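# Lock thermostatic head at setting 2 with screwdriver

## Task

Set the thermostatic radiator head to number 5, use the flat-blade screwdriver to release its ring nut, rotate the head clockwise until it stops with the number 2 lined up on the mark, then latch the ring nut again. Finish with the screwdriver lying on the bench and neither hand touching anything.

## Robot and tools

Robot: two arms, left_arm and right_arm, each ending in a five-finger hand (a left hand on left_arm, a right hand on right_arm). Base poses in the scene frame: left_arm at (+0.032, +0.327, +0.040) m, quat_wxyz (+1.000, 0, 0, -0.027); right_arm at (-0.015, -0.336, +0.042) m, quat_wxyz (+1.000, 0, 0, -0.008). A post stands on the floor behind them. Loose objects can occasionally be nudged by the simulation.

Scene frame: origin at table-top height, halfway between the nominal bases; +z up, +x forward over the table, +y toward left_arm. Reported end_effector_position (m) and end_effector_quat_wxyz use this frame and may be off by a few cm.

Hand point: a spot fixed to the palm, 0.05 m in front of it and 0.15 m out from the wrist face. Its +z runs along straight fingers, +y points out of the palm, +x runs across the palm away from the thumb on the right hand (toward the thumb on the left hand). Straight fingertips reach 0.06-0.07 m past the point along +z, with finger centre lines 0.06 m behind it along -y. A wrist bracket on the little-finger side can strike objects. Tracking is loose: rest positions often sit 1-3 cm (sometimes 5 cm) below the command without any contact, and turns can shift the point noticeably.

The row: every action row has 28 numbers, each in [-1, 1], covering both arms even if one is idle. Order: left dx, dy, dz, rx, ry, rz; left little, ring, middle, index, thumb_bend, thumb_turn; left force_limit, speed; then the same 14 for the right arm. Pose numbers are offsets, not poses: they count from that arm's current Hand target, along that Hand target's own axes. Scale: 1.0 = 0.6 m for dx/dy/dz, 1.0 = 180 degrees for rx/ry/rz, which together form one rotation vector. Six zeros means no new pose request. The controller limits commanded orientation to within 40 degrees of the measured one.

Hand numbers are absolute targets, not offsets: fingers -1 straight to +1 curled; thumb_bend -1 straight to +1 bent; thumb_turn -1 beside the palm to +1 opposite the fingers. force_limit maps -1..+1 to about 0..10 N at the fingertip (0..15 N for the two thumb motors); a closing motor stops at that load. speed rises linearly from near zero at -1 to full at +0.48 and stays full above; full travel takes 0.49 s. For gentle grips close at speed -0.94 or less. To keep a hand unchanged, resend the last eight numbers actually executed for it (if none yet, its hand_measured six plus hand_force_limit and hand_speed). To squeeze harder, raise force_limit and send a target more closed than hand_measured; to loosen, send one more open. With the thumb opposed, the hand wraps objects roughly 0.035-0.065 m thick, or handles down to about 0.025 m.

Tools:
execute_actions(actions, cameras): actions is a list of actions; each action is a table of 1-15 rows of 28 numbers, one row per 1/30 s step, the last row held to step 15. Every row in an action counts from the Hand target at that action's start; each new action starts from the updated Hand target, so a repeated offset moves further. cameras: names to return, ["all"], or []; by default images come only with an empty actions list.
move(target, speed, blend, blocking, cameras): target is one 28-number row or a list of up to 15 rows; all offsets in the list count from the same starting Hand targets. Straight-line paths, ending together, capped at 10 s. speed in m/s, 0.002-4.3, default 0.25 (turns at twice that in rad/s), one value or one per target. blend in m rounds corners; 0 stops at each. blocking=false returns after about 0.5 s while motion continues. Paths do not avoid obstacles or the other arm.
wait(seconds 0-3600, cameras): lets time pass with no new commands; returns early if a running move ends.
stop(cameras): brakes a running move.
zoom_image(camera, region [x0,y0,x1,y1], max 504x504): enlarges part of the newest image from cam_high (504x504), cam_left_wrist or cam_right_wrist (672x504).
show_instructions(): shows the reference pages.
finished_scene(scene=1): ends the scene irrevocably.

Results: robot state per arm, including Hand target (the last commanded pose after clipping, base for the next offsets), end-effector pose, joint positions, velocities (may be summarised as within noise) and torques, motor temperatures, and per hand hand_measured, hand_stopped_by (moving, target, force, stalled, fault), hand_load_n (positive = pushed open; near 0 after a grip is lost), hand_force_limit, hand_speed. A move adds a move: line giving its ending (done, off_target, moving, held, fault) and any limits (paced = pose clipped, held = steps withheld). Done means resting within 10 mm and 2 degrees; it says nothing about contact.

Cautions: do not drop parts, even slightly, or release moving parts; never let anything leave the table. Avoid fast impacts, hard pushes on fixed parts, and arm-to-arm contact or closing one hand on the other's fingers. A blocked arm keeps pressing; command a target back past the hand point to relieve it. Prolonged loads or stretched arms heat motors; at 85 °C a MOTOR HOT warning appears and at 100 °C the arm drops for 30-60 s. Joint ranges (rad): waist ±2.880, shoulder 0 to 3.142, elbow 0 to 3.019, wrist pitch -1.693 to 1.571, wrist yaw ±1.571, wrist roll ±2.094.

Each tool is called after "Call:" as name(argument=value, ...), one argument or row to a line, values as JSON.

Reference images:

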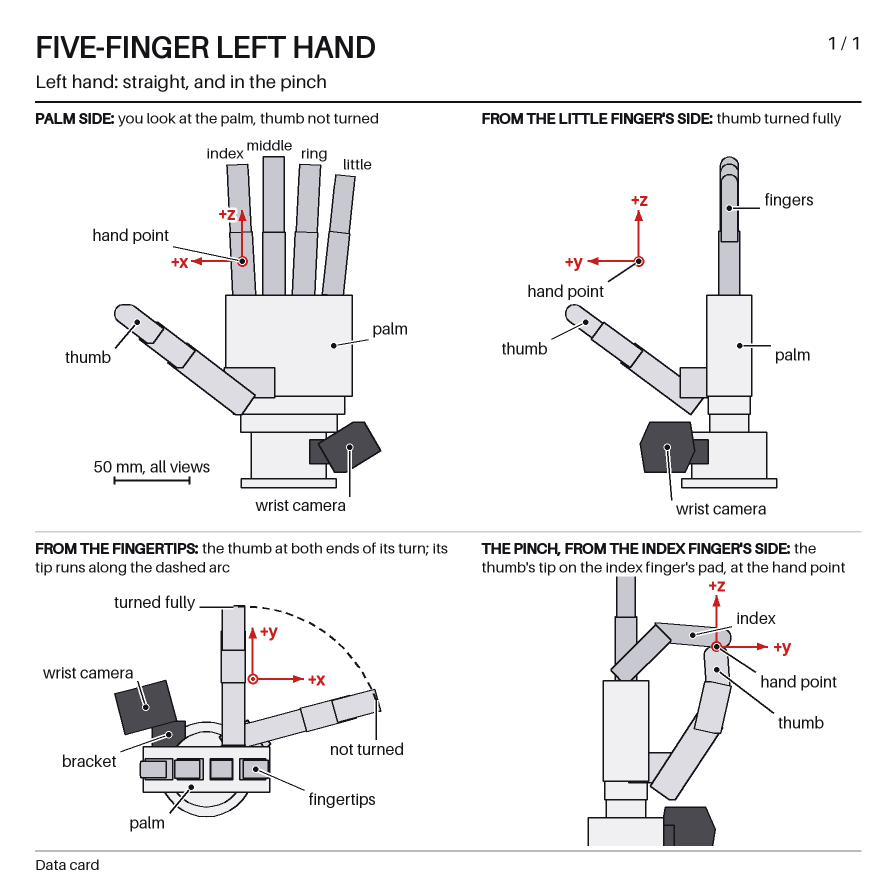

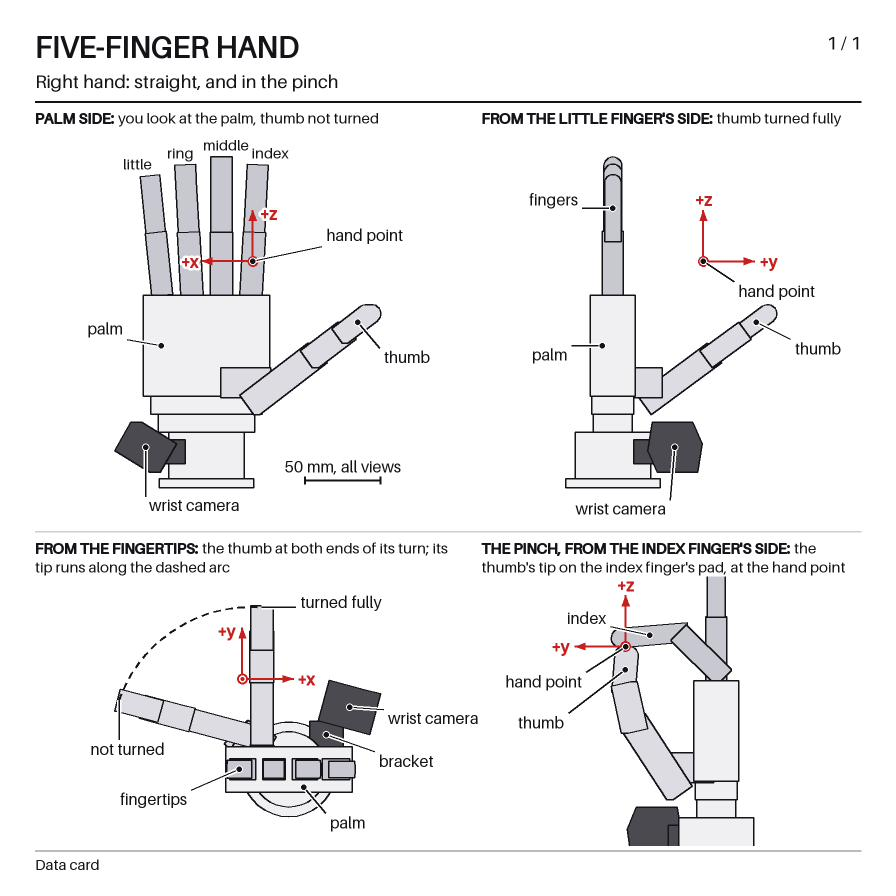

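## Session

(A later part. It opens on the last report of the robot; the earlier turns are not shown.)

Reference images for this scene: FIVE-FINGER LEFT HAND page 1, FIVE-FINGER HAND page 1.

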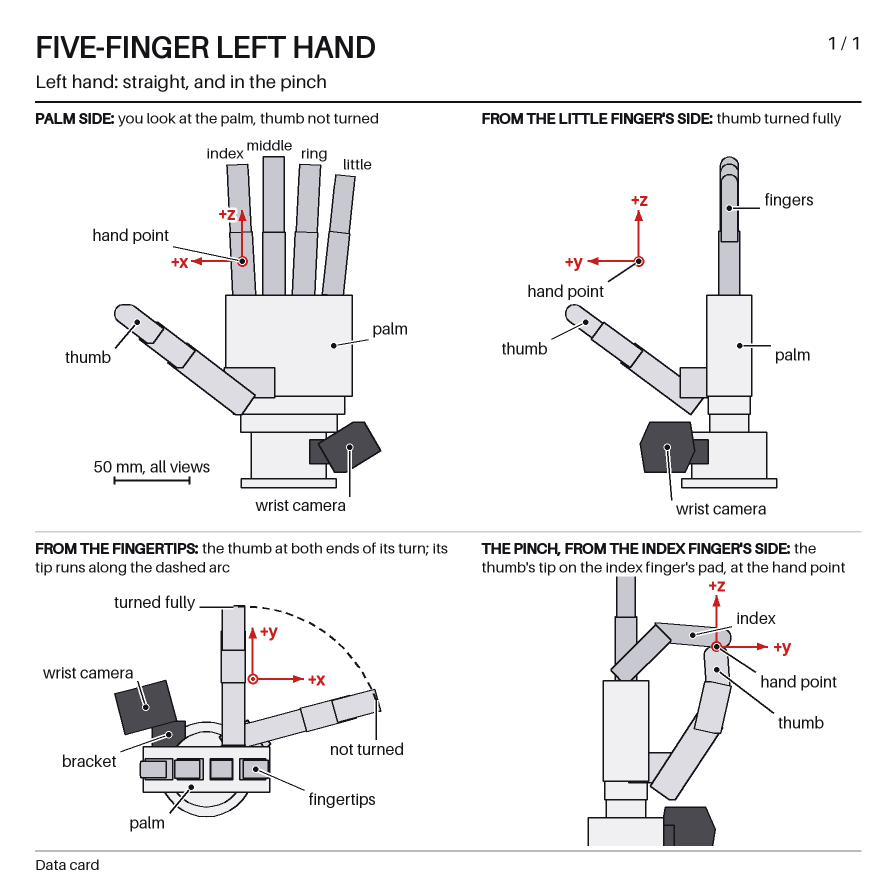

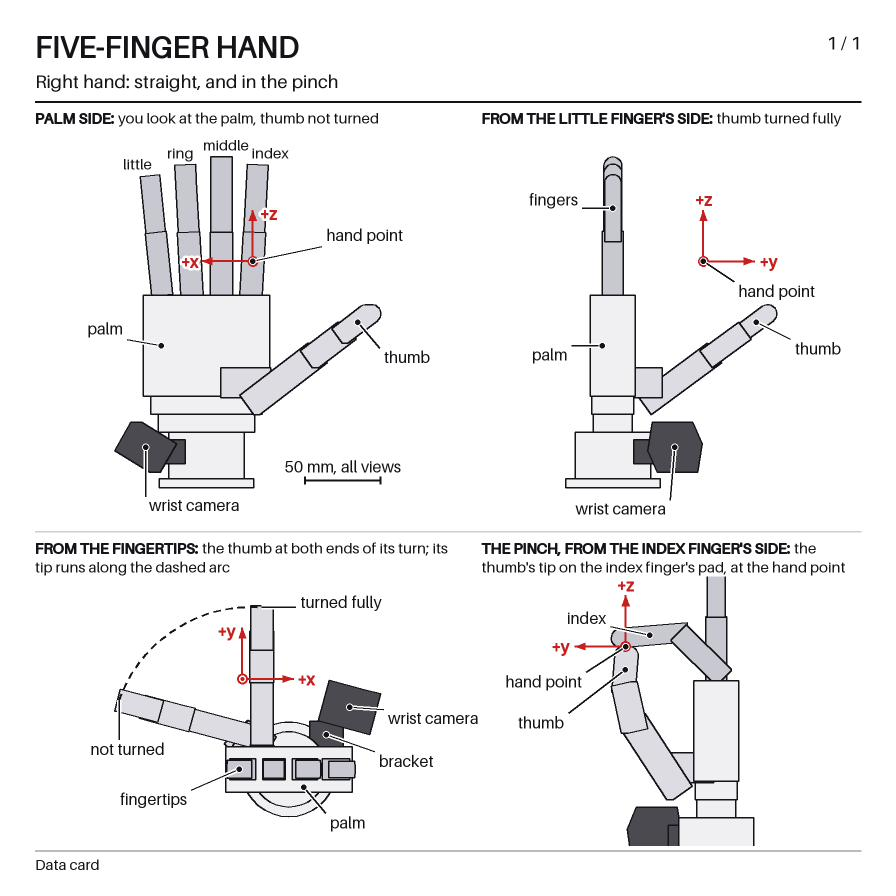

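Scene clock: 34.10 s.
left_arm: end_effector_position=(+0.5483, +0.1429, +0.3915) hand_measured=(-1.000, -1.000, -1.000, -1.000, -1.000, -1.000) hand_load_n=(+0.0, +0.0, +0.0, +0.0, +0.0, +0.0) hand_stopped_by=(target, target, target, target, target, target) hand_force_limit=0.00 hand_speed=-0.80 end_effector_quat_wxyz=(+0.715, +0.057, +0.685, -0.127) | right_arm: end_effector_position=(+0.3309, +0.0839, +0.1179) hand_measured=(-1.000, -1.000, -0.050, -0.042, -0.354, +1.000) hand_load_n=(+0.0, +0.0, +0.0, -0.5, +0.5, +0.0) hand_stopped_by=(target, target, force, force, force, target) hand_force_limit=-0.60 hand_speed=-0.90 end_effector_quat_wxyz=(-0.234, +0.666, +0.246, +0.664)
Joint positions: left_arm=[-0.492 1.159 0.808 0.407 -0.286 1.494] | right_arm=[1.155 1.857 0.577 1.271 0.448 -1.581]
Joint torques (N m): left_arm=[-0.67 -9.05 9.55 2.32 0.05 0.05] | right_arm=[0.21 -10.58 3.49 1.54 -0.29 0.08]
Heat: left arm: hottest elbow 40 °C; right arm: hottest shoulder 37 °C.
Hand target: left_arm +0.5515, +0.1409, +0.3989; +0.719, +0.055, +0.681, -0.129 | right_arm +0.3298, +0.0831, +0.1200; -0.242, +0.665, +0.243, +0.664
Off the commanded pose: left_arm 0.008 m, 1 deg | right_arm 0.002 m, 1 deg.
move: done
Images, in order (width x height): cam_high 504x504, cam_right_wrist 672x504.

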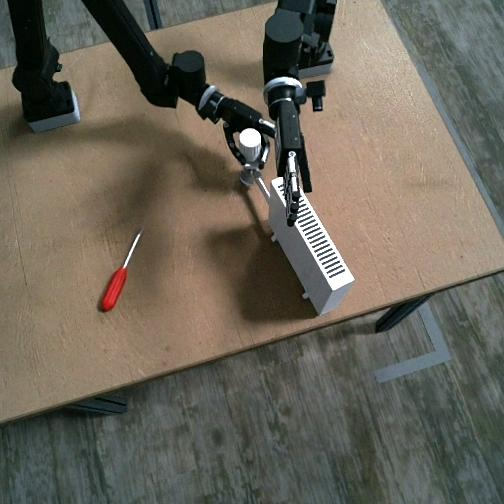

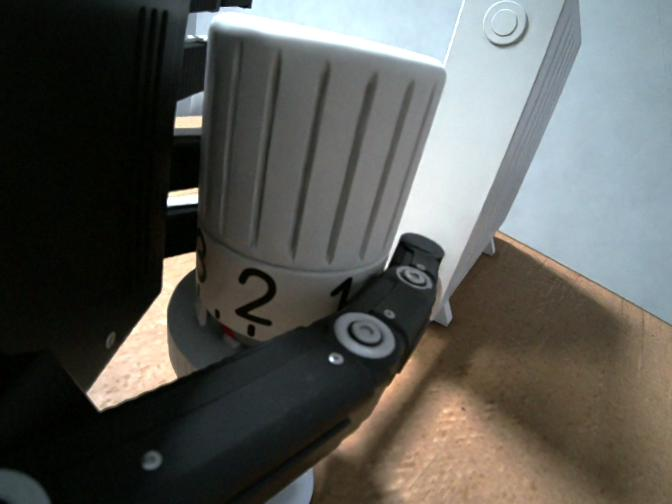

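Call:
move(
  target=[0,0,0,0,0,0,-1,-1,-1,-1,-1,-1,0,-0.8,-0.01,0,0,0,0,0,-1,-1,0.82,0.82,0.82,1,0.2,-0.85],
  speed=0.06,
  cameras=["cam_right_wrist"],
)

Call:
zoom_image(
  camera="cam_right_wrist",
  region=[160, 0, 480, 380],
)

Scene clock: 35.00 s.
left_arm: end_effector_position=(+0.5483, +0.1429, +0.3915) hand_measured=(-1.000, -1.000, -1.000, -1.000, -1.000, -1.000) hand_load_n=(+0.0, +0.0, +0.0, +0.0, +0.0, +0.0) hand_stopped_by=(target, target, target, target, target, target) hand_force_limit=0.00 hand_speed=-0.80 end_effector_quat_wxyz=(+0.715, +0.057, +0.685, -0.127) | right_arm: end_effector_position=(+0.3325, +0.0821, +0.1184) hand_measured=(-1.000, -1.000, +0.114, +0.108, -0.282, +1.000) hand_load_n=(+0.0, +0.0, +5.0, +4.0, +9.5, +0.0) hand_stopped_by=(target, target, force, force, force, target) hand_force_limit=0.20 hand_speed=-0.85 end_effector_quat_wxyz=(-0.236, +0.665, +0.244, +0.665)
Joint positions: left_arm=[-0.492 1.159 0.808 0.407 -0.286 1.494] | right_arm=[1.148 1.859 0.573 1.281 0.44 -1.581]
Joint torques (N m): left_arm=[-0.73 -9 9.58 2.3 0.05 0.06] | right_arm=[0.62 -7.53 3.88 2.19 -0.08 0.06]
Heat: left arm: hottest elbow 40 °C; right arm: hottest shoulder 37 °C.
Hand target: left_arm +0.5515, +0.1409, +0.3989; +0.719, +0.055, +0.681, -0.129 | right_arm +0.3298, +0.0830, +0.1140; -0.242, +0.665, +0.243, +0.664
Off the commanded pose: left_arm 0.008 m, 1 deg | right_arm 0.005 m, 1 deg.
move: done

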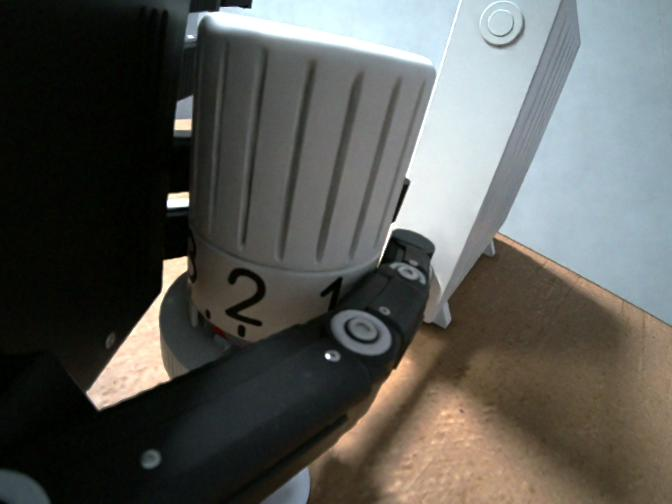

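Scaled by 1.326 from the camera's image (finer frame: 960x720).

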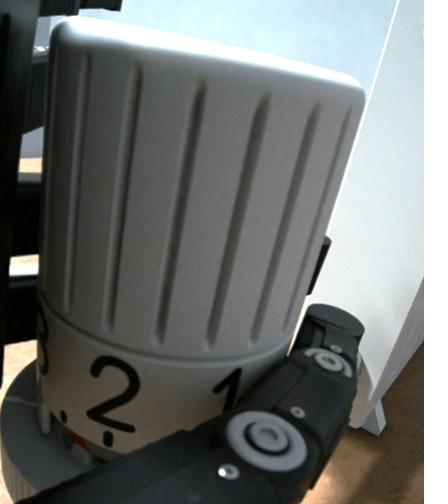

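Call:
move(
  target=[0,0,0,0,0,0,-1,-1,-1,-1,-1,-1,0,-0.8,0,-0.011,0.0083,0.111,0,0,-1,-1,0.82,0.82,0.82,1,0.2,-0.85],
  speed=0.1,
  cameras=["cam_right_wrist"],
)

Call:
zoom_image(
  camera="cam_right_wrist",
  region=[160, 0, 480, 380],
)

Scene clock: 37.73 s.
left_arm: end_effector_position=(+0.5483, +0.1429, +0.3915) hand_measured=(-1.000, -1.000, -1.000, -1.000, -1.000, -1.000) hand_load_n=(+0.0, +0.0, +0.0, +0.0, +0.0, +0.0) hand_stopped_by=(target, target, target, target, target, target) hand_force_limit=0.00 hand_speed=-0.80 end_effector_quat_wxyz=(+0.715, +0.057, +0.685, -0.127) | right_arm: end_effector_position=(+0.3340, +0.0912, +0.1183) hand_measured=(-1.000, -1.000, +0.114, +0.108, -0.280, +1.000) hand_load_n=(+0.0, +0.0, +0.0, -0.5, +2.5, +0.0) hand_stopped_by=(target, target, force, force, force, target) hand_force_limit=0.20 hand_speed=-0.85 end_effector_quat_wxyz=(-0.346, +0.610, +0.353, +0.619)
Joint positions: left_arm=[-0.492 1.159 0.808 0.407 -0.286 1.494] | right_arm=[0.99 1.846 0.507 1.346 -0.059 -1.585]
Joint torques (N m): left_arm=[-0.73 -9.11 9.54 2.32 0.04 0.05] | right_arm=[0.32 -8.18 3.34 1.47 -0.49 0.05]
Heat: left arm: hottest elbow 40 °C; right arm: hottest shoulder 37 °C.
Hand target: left_arm +0.5515, +0.1409, +0.3989; +0.719, +0.055, +0.681, -0.129 | right_arm +0.3294, +0.0913, +0.1141; -0.354, +0.613, +0.354, +0.611
Off the commanded pose: left_arm 0.008 m, 1 deg | right_arm 0.006 m, 1 deg.
move: done

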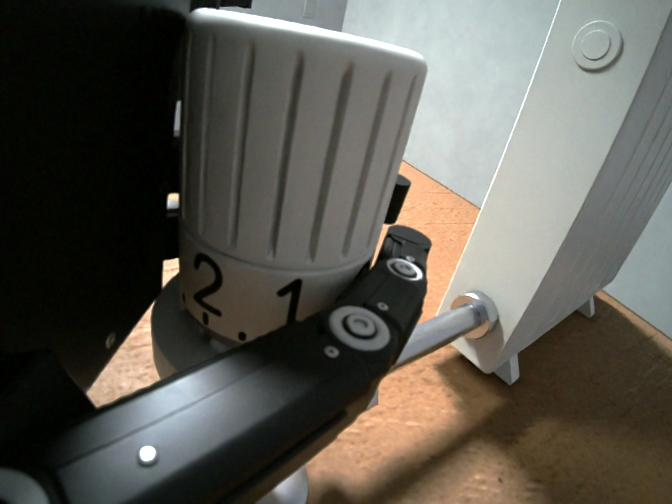

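Scaled by 1.326 from the camera's image (finer frame: 960x720).

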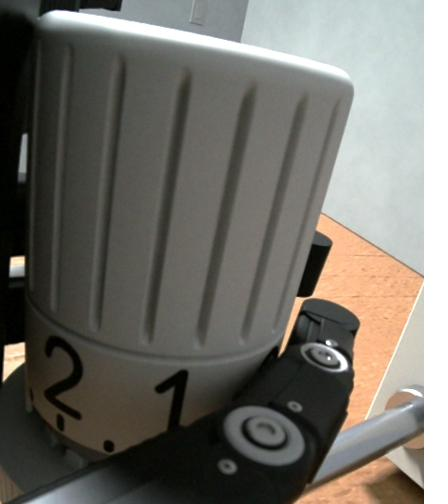

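Call:
move(
  target=[
    [0,0,0,0,0,0,-1,-1,-1,-1,-1,-1,0,-0.8,0,0,0,0,0,0,-1,-1,-0.3,-0.3,-0.6,1,0.2,0],
    [0,0,0,0,0,0,-1,-1,-1,-1,-1,-1,0,-0.8,0,0.015,0.0,0,0,0,-1,-1,-0.3,-0.3,-0.6,1,0.2,0],
  ],
  speed=0.05,
  cameras=["cam_right_wrist"],
)

Scene clock: 39.37 s.
left_arm: end_effector_position=(+0.5483, +0.1429, +0.3915) hand_measured=(-1.000, -1.000, -1.000, -1.000, -1.000, -1.000) hand_load_n=(+0.0, +0.0, +0.0, +0.0, +0.0, +0.0) hand_stopped_by=(target, target, target, target, target, target) hand_force_limit=0.00 hand_speed=-0.80 end_effector_quat_wxyz=(+0.715, +0.057, +0.685, -0.127) | right_arm: end_effector_position=(+0.3349, +0.0918, +0.1179) hand_measured=(-1.000, -1.000, -0.300, -0.300, -0.600, +1.000) hand_load_n=(+0.0, +0.0, +0.0, +0.0, +0.0, +0.0) hand_stopped_by=(target, target, target, target, target, target) hand_force_limit=0.20 hand_speed=0.00 end_effector_quat_wxyz=(-0.355, +0.607, +0.357, +0.614)
Joint positions: left_arm=[-0.492 1.159 0.808 0.407 -0.286 1.494] | right_arm=[0.976 1.846 0.507 1.346 -0.096 -1.578]
Joint torques (N m): left_arm=[-0.73 -8.94 9.55 2.29 0.05 0.05] | right_arm=[0.21 -8.7 3.32 1.31 0.03 0]
Heat: left arm: hottest elbow 41 °C; right arm: hottest shoulder 37 °C.
Hand target: left_arm +0.5515, +0.1409, +0.3989; +0.719, +0.055, +0.681, -0.129 | right_arm +0.3371, +0.0869, +0.1141; -0.354, +0.613, +0.354, +0.611
Off the commanded pose: left_arm 0.008 m, 1 deg | right_arm 0.007 m, 1 deg.
move: done

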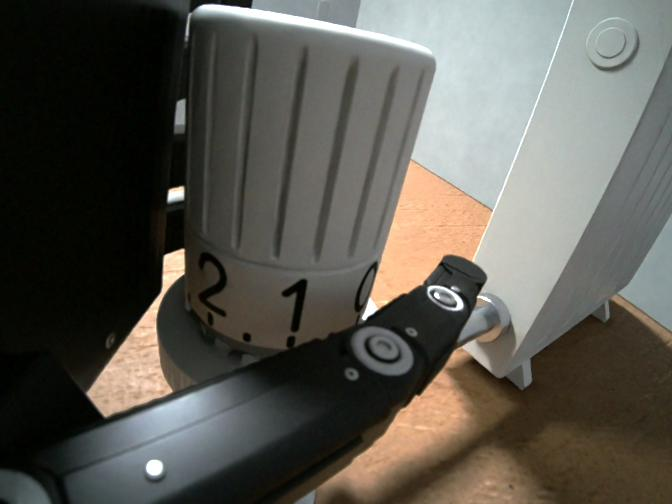

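Call:
execute_actions(
  actions=[
    [[0,0,0,0,0,0,-1,-1,-1,-1,-1,-1,0,-0.8,0,0.008,0,0,0,0,-1,-1,-0.3,-0.3,-0.6,1,0.2,0]],
  ],
  cameras=["cam_right_wrist"],
)

Scene clock: 40.20 s.
left_arm: end_effector_position=(+0.5483, +0.1429, +0.3915) hand_measured=(-1.000, -1.000, -1.000, -1.000, -1.000, -1.000) hand_load_n=(+0.0, +0.0, +0.0, +0.0, +0.0, -0.5) hand_stopped_by=(target, target, target, target, target, target) hand_force_limit=0.00 hand_speed=-0.80 end_effector_quat_wxyz=(+0.715, +0.057, +0.685, -0.127) | right_arm: end_effector_position=(+0.3353, +0.0920, +0.1176) hand_measured=(-1.000, -1.000, -0.300, -0.300, -0.600, +1.000) hand_load_n=(+0.0, +0.0, +0.0, +0.0, +0.0, +0.0) hand_stopped_by=(target, target, target, target, target, target) hand_force_limit=0.20 hand_speed=0.00 end_effector_quat_wxyz=(-0.360, +0.606, +0.359, +0.612)
Joint positions: left_arm=[-0.492 1.159 0.808 0.407 -0.286 1.494] | right_arm=[0.969 1.846 0.507 1.346 -0.113 -1.574]
Joint torques (N m): left_arm=[-0.73 -8.94 9.55 2.33 0.04 0.05] | right_arm=[-0.97 -8.82 3.38 1.44 0.18 -0.04]
Heat: left arm: hottest elbow 41 °C; right arm: hottest shoulder 37 °C.
Hand target: left_arm +0.5515, +0.1409, +0.3989; +0.719, +0.055, +0.681, -0.129 | right_arm +0.3413, +0.0845, +0.1141; -0.354, +0.613, +0.354, +0.611
Off the commanded pose: left_arm 0.008 m, 1 deg | right_arm 0.010 m, 1 deg.

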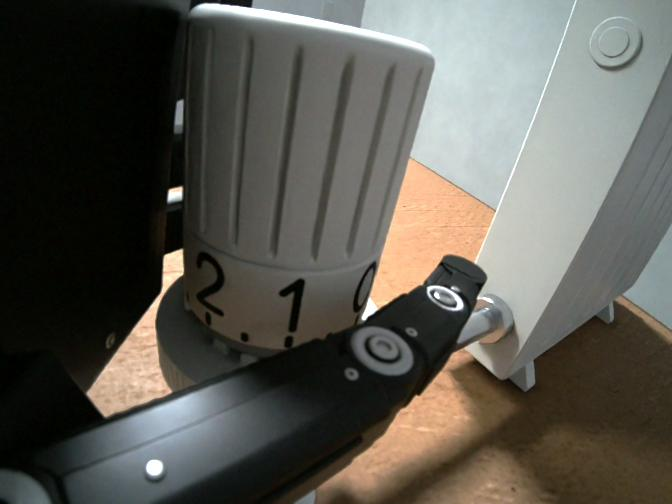

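Call:
move(
  target=[0,0,0,0,0,0,-1,-1,-1,-1,-1,-1,0,-0.8,0,0,0,0,0,0,-1,0.8,0.8,0.8,0.8,1,0.3,-0.85],
  speed=0.05,
  cameras=["cam_right_wrist"],
)

Scene clock: 43.70 s.
left_arm: end_effector_position=(+0.5483, +0.1429, +0.3915) hand_measured=(-1.000, -1.000, -1.000, -1.000, -1.000, -1.000) hand_load_n=(+0.0, +0.0, +0.0, +0.0, +0.0, +0.0) hand_stopped_by=(target, target, target, target, target, target) hand_force_limit=0.00 hand_speed=-0.80 end_effector_quat_wxyz=(+0.715, +0.057, +0.685, -0.127) | right_arm: end_effector_position=(+0.3370, +0.0933, +0.1185) hand_measured=(-1.000, +0.262, +0.238, +0.224, -0.322, +1.000) hand_load_n=(+0.0, +9.5, +4.5, +1.5, +10.5, +0.0) hand_stopped_by=(target, force, force, force, force, target) hand_force_limit=0.30 hand_speed=-0.85 end_effector_quat_wxyz=(-0.358, +0.605, +0.362, +0.613)
Joint positions: left_arm=[-0.492 1.159 0.808 0.407 -0.286 1.494] | right_arm=[0.967 1.846 0.512 1.341 -0.116 -1.58]
Joint torques (N m): left_arm=[-0.67 -9 9.54 2.32 0.05 0.05] | right_arm=[-0.67 -9.17 3.1 1.63 0.26 0]
Heat: left arm: hottest elbow 41 °C; right arm: hottest shoulder 37 °C.
Hand target: left_arm +0.5515, +0.1409, +0.3989; +0.719, +0.055, +0.681, -0.129 | right_arm +0.3413, +0.0843, +0.1140; -0.354, +0.613, +0.354, +0.611
Off the commanded pose: left_arm 0.008 m, 1 deg | right_arm 0.011 m, 1 deg.
move: done

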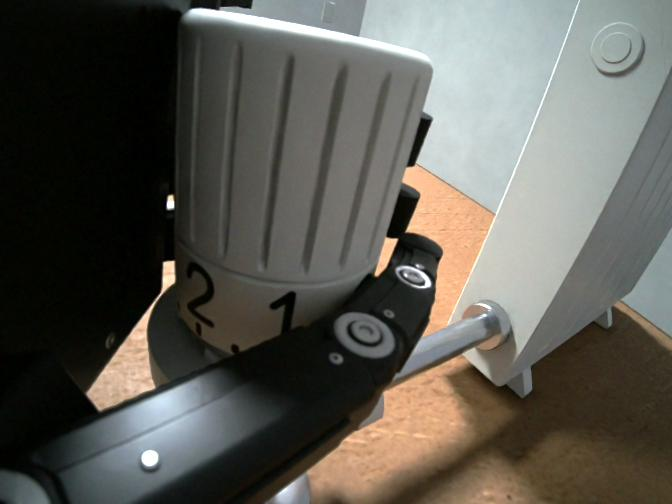

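Call:
move(
  target=[0,0,0,0,0,0,-1,-1,-1,-1,-1,-1,0,-0.8,0,-0.0128,0.0127,0.111,0,0,-1,0.8,0.8,0.8,0.8,1,0.3,-0.85],
  speed=0.1,
  cameras=["cam_right_wrist"],
)

Scene clock: 46.20 s.
left_arm: end_effector_position=(+0.5483, +0.1429, +0.3915) hand_measured=(-1.000, -1.000, -1.000, -1.000, -1.000, -1.000) hand_load_n=(+0.0, +0.0, +0.0, +0.0, +0.0, +0.0) hand_stopped_by=(target, target, target, target, target, target) hand_force_limit=0.00 hand_speed=-0.80 end_effector_quat_wxyz=(+0.715, +0.057, +0.685, -0.127) | right_arm: end_effector_position=(+0.3318, +0.1024, +0.1187) hand_measured=(-1.000, +0.262, +0.238, +0.224, -0.322, +1.000) hand_load_n=(+0.0, +7.5, +2.5, +0.0, +8.5, +0.0) hand_stopped_by=(target, force, force, force, force, target) hand_force_limit=0.30 hand_speed=-0.85 end_effector_quat_wxyz=(-0.453, +0.532, +0.465, +0.544)
Joint positions: left_arm=[-0.492 1.159 0.808 0.407 -0.286 1.494] | right_arm=[0.801 1.853 0.535 1.321 -0.628 -1.593]
Joint torques (N m): left_arm=[-0.79 -9.05 9.55 2.3 0.05 0.05] | right_arm=[-0.5 -8.06 3.85 1.5 -0.16 0.11]
Heat: left arm: hottest elbow 42 °C; right arm: hottest shoulder 37 °C.
Hand target: left_arm +0.5515, +0.1409, +0.3989; +0.719, +0.055, +0.681, -0.129 | right_arm +0.3384, +0.0949, +0.1139; -0.455, +0.542, +0.455, +0.541
Off the commanded pose: left_arm 0.008 m, 1 deg | right_arm 0.011 m, 2 deg.
move: off_target (right_arm)

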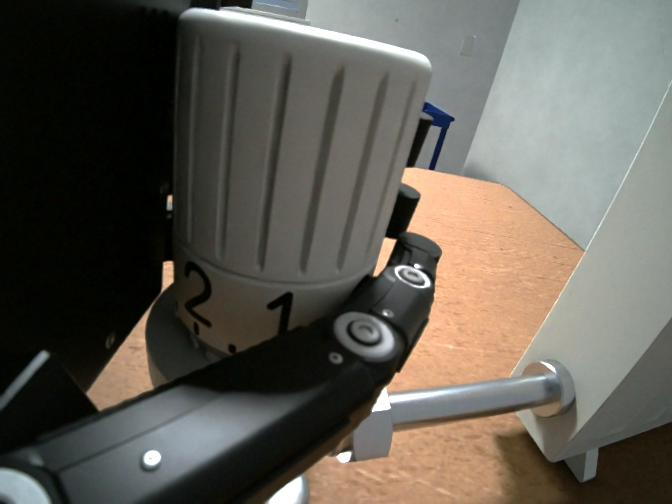

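Call:
move(
  target=[
    [0,0,0,0,0,0,-1,-1,-1,-1,-1,-1,0,-0.8,0,-0.0128,0.0127,0.111,0,0,-1,0.8,0.8,0.8,0.8,1,0.3,-0.85],
    [0,0,0,0,0,0,-1,-1,-1,-1,-1,-1,0,-0.8,0,-0.0292,0.0203,0.222,0,0,-1,0.8,0.8,0.8,0.8,1,0.3,-0.85],
  ],
  speed=0.1,
  blend=0.02,
  cameras=["cam_right_wrist","cam_high"],
)

Scene clock: 50.60 s.
left_arm: end_effector_position=(+0.5483, +0.1429, +0.3915) hand_measured=(-1.000, -1.000, -1.000, -1.000, -1.000, -1.000) hand_load_n=(+0.0, +0.0, +0.0, +0.0, +0.0, +0.0) hand_stopped_by=(target, target, target, target, target, target) hand_force_limit=0.00 hand_speed=-0.80 end_effector_quat_wxyz=(+0.715, +0.057, +0.685, -0.127) | right_arm: end_effector_position=(+0.3146, +0.1122, +0.1176) hand_measured=(-1.000, +0.262, +0.238, +0.224, -0.322, +1.000) hand_load_n=(+0.0, +8.5, +1.0, +0.0, +11.5, +0.5) hand_stopped_by=(target, force, force, force, force, target) hand_force_limit=0.30 hand_speed=-0.85 end_effector_quat_wxyz=(+0.607, -0.343, -0.619, -0.362)
Joint positions: left_arm=[-0.492 1.159 0.808 0.407 -0.286 1.494] | right_arm=[0.604 1.949 0.786 1.143 -1.51 -1.622]
Joint torques (N m): left_arm=[-0.62 -9 9.57 2.29 0.05 0.06] | right_arm=[-1.08 -9.64 6.12 0.36 -0.45 0.26]
Heat: left arm: hottest elbow 42 °C; right arm: hottest shoulder 37 °C.
Hand target: left_arm +0.5515, +0.1409, +0.3989; +0.719, +0.055, +0.681, -0.129 | right_arm +0.3232, +0.1099, +0.1139; +0.613, -0.354, -0.612, -0.352
Off the commanded pose: left_arm 0.008 m, 1 deg | right_arm 0.010 m, 2 deg.
move: done
Images, in order (width x height): cam_high 504x504, cam_right_wrist 672x504.

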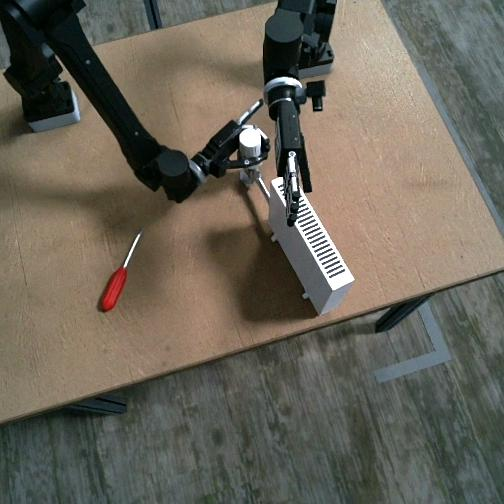

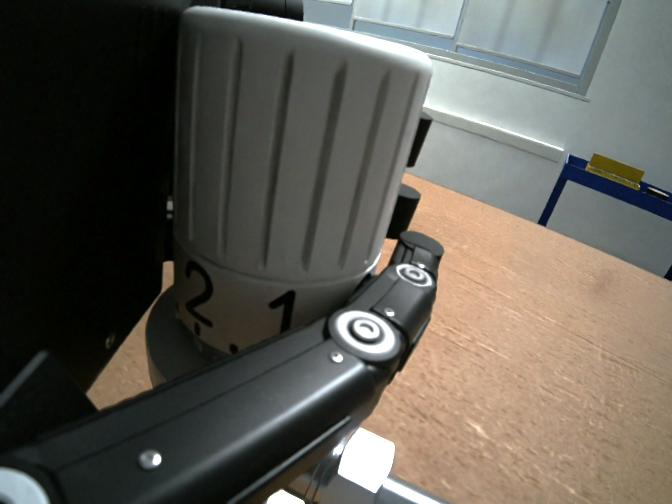

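Call:
move(
  target=[
    [0,0,0,0,0,0,-1,-1,-1,-1,-1,-1,0,-0.8,0,-0.008,0.0,0,0,0,-1,-1,-1,-1,-1,1,0.3,0],
    [0,0,0,0,0,0,-1,-1,-1,-1,-1,-1,0,-0.8,0,-0.04,0.0,0,0,0,-1,-1,-1,-1,-1,1,0.3,0],
  ],
  speed=0.06,
  cameras=["cam_right_wrist","cam_high"],
)

Scene clock: 52.60 s.
left_arm: end_effector_position=(+0.5483, +0.1429, +0.3915) hand_measured=(-1.000, -1.000, -1.000, -1.000, -1.000, -1.000) hand_load_n=(+0.0, +0.0, +0.5, +0.0, +0.0, +0.0) hand_stopped_by=(target, target, target, target, target, target) hand_force_limit=0.00 hand_speed=-0.80 end_effector_quat_wxyz=(+0.715, +0.057, +0.685, -0.127) | right_arm: end_effector_position=(+0.3010, +0.1008, +0.1063) hand_measured=(-1.000, -1.000, -1.000, -1.000, -1.000, +1.000) hand_load_n=(+0.0, +0.0, +0.0, +0.0, +0.0, +0.5) hand_stopped_by=(target, target, target, target, target, target) hand_force_limit=0.30 hand_speed=0.00 end_effector_quat_wxyz=(+0.616, -0.359, -0.611, -0.344)
Joint positions: left_arm=[-0.492 1.159 0.808 0.407 -0.286 1.494] | right_arm=[0.599 1.944 0.742 1.14 -1.517 -1.611]
Joint torques (N m): left_arm=[-0.73 -9 9.59 2.3 0.05 0.06] | right_arm=[0.38 -11.75 3.78 1.28 -0.06 -0.07]
Heat: left arm: hottest elbow 42 °C; right arm: hottest shoulder 37 °C.
Hand target: left_arm +0.5515, +0.1409, +0.3989; +0.719, +0.055, +0.681, -0.129 | right_arm +0.3024, +0.0978, +0.1139; +0.613, -0.354, -0.612, -0.353
Off the commanded pose: left_arm 0.008 m, 1 deg | right_arm 0.008 m, 1 deg.
move: done
Images, in order (width x height): cam_high 504x504, cam_right_wrist 672x504.

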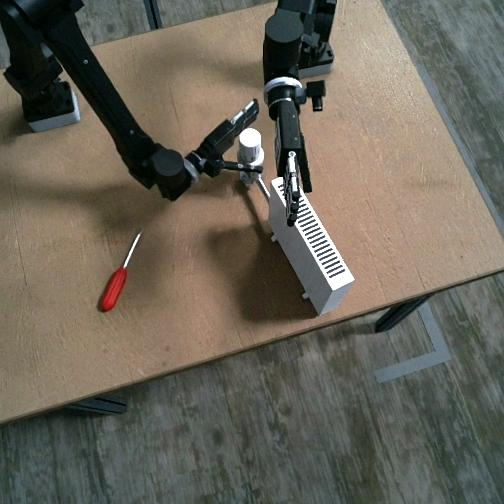

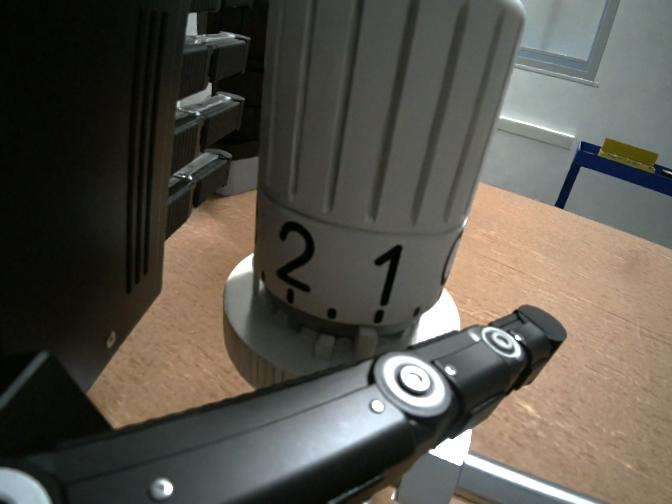

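Call:
zoom_image(
  camera="cam_right_wrist",
  region=[210, 200, 480, 400],
)

Scaled by 1.867 from the camera's image (finer frame: 960x720).

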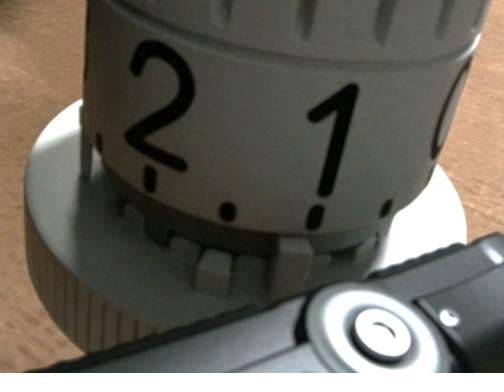

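Call:
move(
  target=[
    [0,0,0,0,0,0,-1,-1,-1,-1,-1,-1,0,-0.8,0.02,0.0127,0.0057,-0.111,0,0,-1,-1,-1,-1,-1,1,0.3,0],
    [0,0,0,0,0,0,-1,-1,-1,-1,-1,-1,0,-0.8,0.02,0.0175,0,-0.222,0,0,-1,-1,-1,-1,-1,1,0.3,0],
    [0,0,0,0,0,0,-1,-1,-1,-1,-1,-1,0,-0.8,0.02,0.0203,-0.0068,-0.333,0,0,-1,-1,-1,-1,-1,1,0.3,0],
    [0,0,0,0,0,0,-1,-1,-1,-1,-1,-1,0,-0.8,0.02,0.0207,-0.0104,-0.389,0,0,-1,-1,-1,-1,-1,1,0.3,0],
  ],
  speed=0.2,
  blend=0.02,
  cameras=["cam_right_wrist","cam_high"],
)

Call:
zoom_image(
  camera="cam_right_wrist",
  region=[210, 200, 480, 400],
)

Scene clock: 56.97 s.
left_arm: end_effector_position=(+0.5483, +0.1429, +0.3915) hand_measured=(-1.000, -1.000, -1.000, -1.000, -1.000, -1.000) hand_load_n=(+0.0, +0.0, +0.0, +0.0, +0.0, +0.0) hand_stopped_by=(target, target, target, target, target, target) hand_force_limit=0.00 hand_speed=-0.80 end_effector_quat_wxyz=(+0.715, +0.057, +0.685, -0.127) | right_arm: end_effector_position=(+0.3135, +0.0870, +0.1200) hand_measured=(-1.000, -1.000, -1.000, -1.000, -1.000, +1.000) hand_load_n=(+0.0, +0.0, +0.0, +0.0, +0.0, +0.0) hand_stopped_by=(target, target, target, target, target, target) hand_force_limit=0.30 hand_speed=0.00 end_effector_quat_wxyz=(-0.292, +0.646, +0.305, +0.636)
Joint positions: left_arm=[-0.492 1.159 0.808 0.407 -0.286 1.494] | right_arm=[1.121 1.809 0.503 1.285 0.235 -1.577]
Joint torques (N m): left_arm=[-0.56 -9.05 9.54 2.29 0.05 0.04] | right_arm=[1.49 -8.35 6.46 1.16 0.18 0.04]
Motor temperatures (°C): left_arm=[33 34 43 34 35 34] | right_arm=[28 37 31 31 33 34]
Heat: left arm: hottest elbow 43 °C; right arm: hottest shoulder 37 °C.
Hand target: left_arm +0.5515, +0.1409, +0.3989; +0.719, +0.055, +0.681, -0.129 | right_arm +0.3164, +0.0987, +0.1261; -0.299, +0.641, +0.299, +0.640
Off the commanded pose: left_arm 0.008 m, 1 deg | right_arm 0.013 m, 1 deg.
move: off_target (right_arm)
Images, in order (width x height): cam_high 504x504, cam_right_wrist 672x504.

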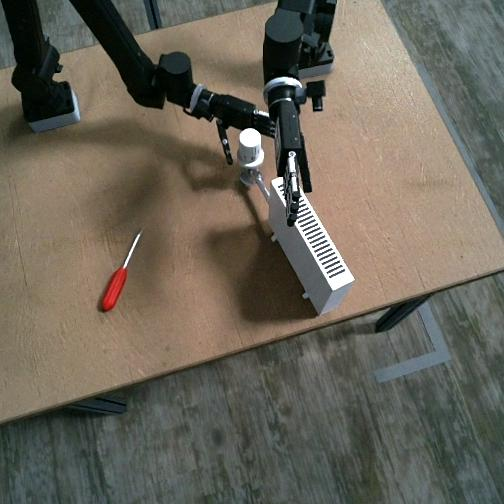

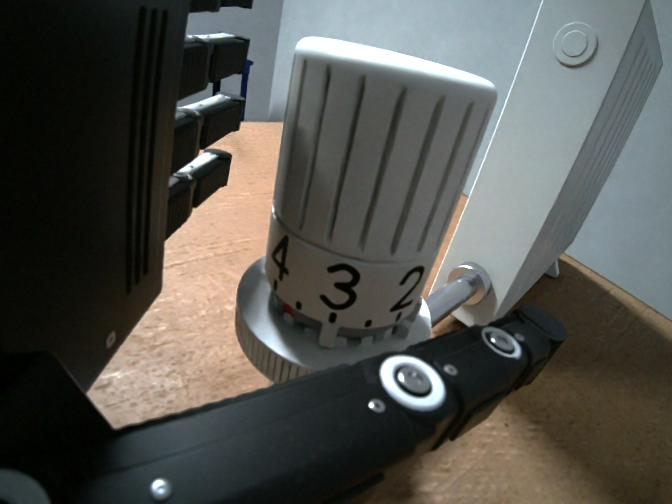

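Scaled by 1.867 from the camera's image (finer frame: 960x720).

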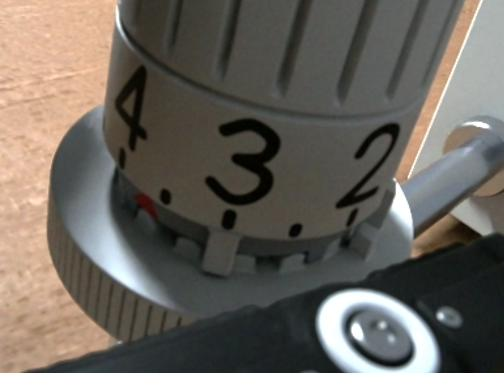

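Call:
move(
  target=[0,0,0,0,0,0,-1,-1,-1,-1,-1,-1,0,-0.8,-0.003,0.033,0.025,0,0,0,-1,-1,-1,-1,-1,1,0.3,0],
  speed=0.08,
  cameras=["cam_right_wrist"],
)

Scene clock: 58.00 s.
left_arm: end_effector_position=(+0.5483, +0.1429, +0.3915) hand_measured=(-1.000, -1.000, -1.000, -1.000, -1.000, -1.000) hand_load_n=(+0.0, +0.0, +0.0, +0.0, +0.0, +0.0) hand_stopped_by=(target, target, target, target, target, target) hand_force_limit=0.00 hand_speed=-0.80 end_effector_quat_wxyz=(+0.715, +0.057, +0.685, -0.127) | right_arm: end_effector_position=(+0.3342, +0.0878, +0.1219) hand_measured=(-1.000, -1.000, -1.000, -1.000, -1.000, +1.000) hand_load_n=(+0.0, +0.0, +0.0, +0.0, +0.0, +0.0) hand_stopped_by=(target, target, target, target, target, target) hand_force_limit=0.30 hand_speed=0.00 end_effector_quat_wxyz=(-0.294, +0.644, +0.304, +0.638)
Joint positions: left_arm=[-0.492 1.159 0.808 0.407 -0.286 1.494] | right_arm=[1.07 1.819 0.531 1.274 0.181 -1.577]
Joint torques (N m): left_arm=[-0.62 -9.05 9.58 2.32 0.05 0.05] | right_arm=[0.38 -7.94 6.86 1.36 -0.07 -0.02]
Heat: left arm: hottest elbow 43 °C; right arm: hottest shoulder 37 °C.
Hand target: left_arm +0.5515, +0.1409, +0.3989; +0.719, +0.055, +0.681, -0.129 | right_arm +0.3412, +0.0974, +0.1241; -0.298, +0.642, +0.299, +0.640
Off the commanded pose: left_arm 0.008 m, 1 deg | right_arm 0.012 m, 1 deg.
move: off_target (right_arm)

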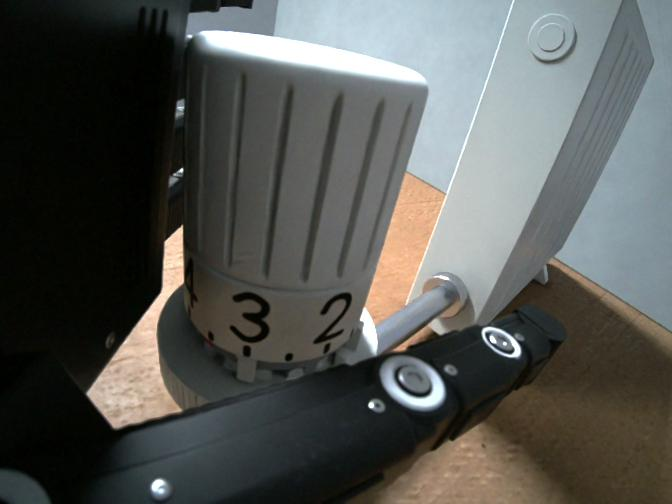

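Call:
move(
  target=[
    [0,0,0,0,0,0,-1,-1,-1,-1,-1,-1,0,-0.8,-0.008,0.012,0.0,0,0,0,-1,-1,-1,-1,-1,1,0.3,0],
    [0,0,0,0,0,0,-1,-1,-1,-1,-1,-1,0,-0.8,-0.008,0.012,0.0,0,0,0,-1,0.8,0.8,0.8,0.8,1,0.3,-0.8],
  ],
  speed=0.08,
  cameras=["cam_right_wrist"],
)

Scene clock: 61.30 s.
left_arm: end_effector_position=(+0.5483, +0.1429, +0.3915) hand_measured=(-1.000, -1.000, -1.000, -1.000, -1.000, -1.000) hand_load_n=(+0.0, +0.0, +0.0, +0.0, +0.0, +0.0) hand_stopped_by=(target, target, target, target, target, target) hand_force_limit=0.00 hand_speed=-0.80 end_effector_quat_wxyz=(+0.715, +0.057, +0.685, -0.127) | right_arm: end_effector_position=(+0.3386, +0.0914, +0.1144) hand_measured=(-1.000, +0.328, +0.292, +0.088, -0.388, +1.000) hand_load_n=(+0.0, +6.5, +6.0, +3.0, +12.0, +0.0) hand_stopped_by=(target, force, force, force, force, target) hand_force_limit=0.30 hand_speed=-0.80 end_effector_quat_wxyz=(-0.300, +0.646, +0.307, +0.632)
Joint positions: left_arm=[-0.492 1.159 0.808 0.407 -0.286 1.494] | right_arm=[1.057 1.841 0.544 1.275 0.155 -1.567]
Joint torques (N m): left_arm=[-0.73 -9 9.58 2.32 0.05 0.04] | right_arm=[-0.79 -8.76 5.48 2.1 0.22 -0.17]
Heat: left arm: hottest elbow 43 °C; right arm: hottest shoulder 38 °C.
Hand target: left_arm +0.5515, +0.1409, +0.3989; +0.719, +0.055, +0.681, -0.129 | right_arm +0.3466, +0.0929, +0.1193; -0.299, +0.642, +0.299, +0.640
Off the commanded pose: left_arm 0.008 m, 1 deg | right_arm 0.010 m, 1 deg.
move: done; target 2's new numbers were sent with right_arm's hand 0.013 m and 2 deg from that target

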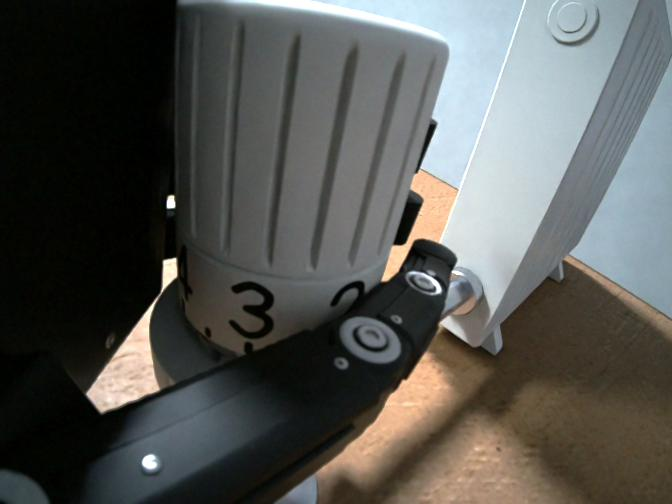

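Call:
move(
  target=[
    [0,0,0,0,0,0,-1,-1,-1,-1,-1,-1,0,-0.8,0,-0.0128,0.0127,0.111,0,0,-1,0.8,0.8,0.8,0.8,1,0.3,-0.8],
    [0,0,0,0,0,0,-1,-1,-1,-1,-1,-1,0,-0.8,0,-0.0292,0.0203,0.222,0,0,-1,0.8,0.8,0.8,0.8,1,0.3,-0.8],
    [0,0,0,0,0,0,-1,-1,-1,-1,-1,-1,0,-0.8,0,-0.0437,0.022,0.311,0,0,-1,0.8,0.8,0.8,0.8,1,0.3,-0.8],
  ],
  speed=0.1,
  blend=0.02,
  cameras=["cam_right_wrist","cam_high"],
)

Scene clock: 66.93 s.
left_arm: end_effector_position=(+0.5483, +0.1429, +0.3915) hand_measured=(-1.000, -1.000, -1.000, -1.000, -1.000, -1.000) hand_load_n=(+0.0, +0.0, +0.0, +0.0, +0.0, +0.0) hand_stopped_by=(target, target, target, target, target, target) hand_force_limit=0.00 hand_speed=-0.80 end_effector_quat_wxyz=(+0.715, +0.057, +0.685, -0.127) | right_arm: end_effector_position=(+0.3199, +0.1125, +0.1149) hand_measured=(-1.000, +0.328, +0.292, +0.088, -0.390, +1.000) hand_load_n=(+0.0, +5.5, +0.5, +0.0, +13.5, +0.0) hand_stopped_by=(target, force, force, force, force, target) hand_force_limit=0.30 hand_speed=-0.80 end_effector_quat_wxyz=(+0.560, -0.426, -0.569, -0.426)
Joint positions: left_arm=[-0.492 1.159 0.808 0.407 -0.286 1.494] | right_arm=[0.655 1.898 0.673 1.193 -1.209 -1.607]
Joint torques (N m): left_arm=[-0.73 -9.11 9.55 2.29 0.05 0.05] | right_arm=[-0.09 -8.47 8.14 0.88 -0.4 0.25]
Heat: left arm: hottest elbow 44 °C; right arm: hottest shoulder 38 °C.
Hand target: left_arm +0.5515, +0.1409, +0.3989; +0.719, +0.055, +0.681, -0.129 | right_arm +0.3351, +0.1198, +0.1193; +0.565, -0.426, -0.565, -0.425
Off the commanded pose: left_arm 0.008 m, 1 deg | right_arm 0.017 m, 1 deg.
move: off_target (right_arm)
Images, in order (width x height): cam_high 504x504, cam_right_wrist 672x504.

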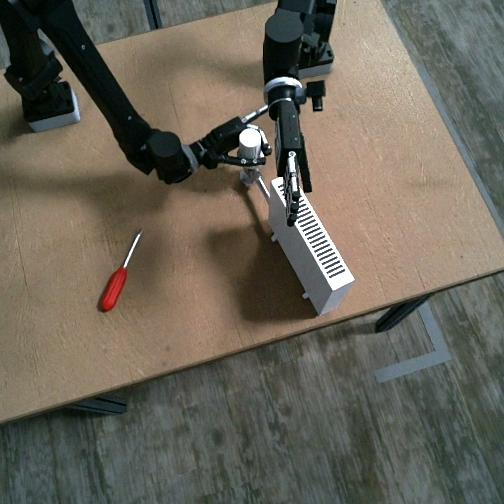

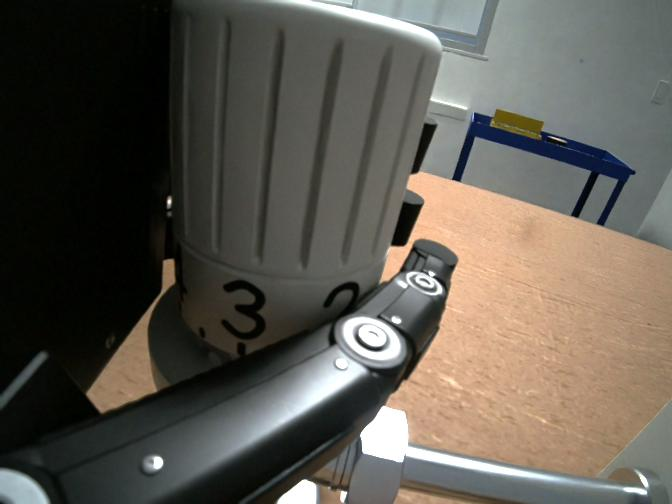

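Call:
move(
  target=[0,0,0,0,0,0,-1,-1,-1,-1,-1,-1,0,-0.8,0,-0.02,-0.004,0.036,0,0,-1,0.8,0.8,0.8,0.8,1,0.3,-0.8],
  speed=0.1,
  cameras=["cam_right_wrist"],
)

Scene clock: 68.43 s.
left_arm: end_effector_position=(+0.5483, +0.1429, +0.3915) hand_measured=(-1.000, -1.000, -1.000, -1.000, -1.000, -1.000) hand_load_n=(+0.0, +0.0, +0.0, +0.0, +0.0, +0.0) hand_stopped_by=(target, target, target, target, target, target) hand_force_limit=0.00 hand_speed=-0.80 end_effector_quat_wxyz=(+0.715, +0.057, +0.685, -0.127) | right_arm: end_effector_position=(+0.3165, +0.1130, +0.1151) hand_measured=(-1.000, +0.328, +0.292, +0.088, -0.390, +1.000) hand_load_n=(+0.0, +8.0, +1.0, +0.0, +13.0, +1.5) hand_stopped_by=(target, force, force, force, force, target) hand_force_limit=0.30 hand_speed=-0.80 end_effector_quat_wxyz=(+0.581, -0.396, -0.589, -0.398)
Joint positions: left_arm=[-0.492 1.159 0.808 0.407 -0.286 1.494] | right_arm=[0.633 1.916 0.715 1.168 -1.332 -1.611]
Joint torques (N m): left_arm=[-0.56 -9 9.57 2.3 0.05 0.05] | right_arm=[-0.15 -10.81 6.65 0.94 -1 0.23]
Heat: left arm: hottest elbow 44 °C; right arm: hottest shoulder 38 °C.
Hand target: left_arm +0.5515, +0.1409, +0.3989; +0.719, +0.055, +0.681, -0.129 | right_arm +0.3242, +0.1141, +0.1193; +0.588, -0.394, -0.588, -0.392
Off the commanded pose: left_arm 0.008 m, 1 deg | right_arm 0.009 m, 1 deg.
move: done

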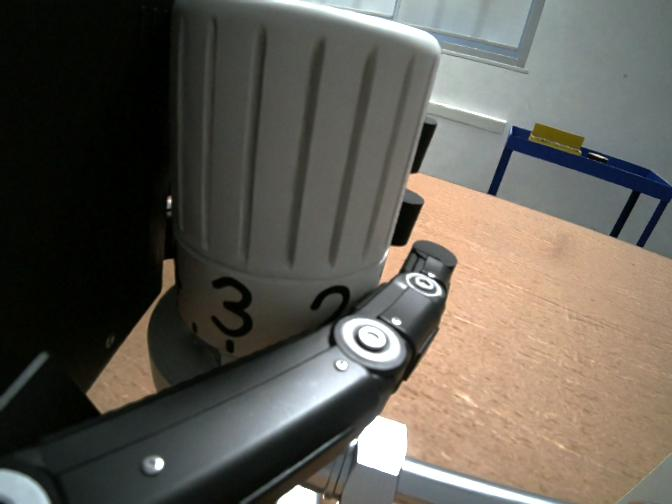

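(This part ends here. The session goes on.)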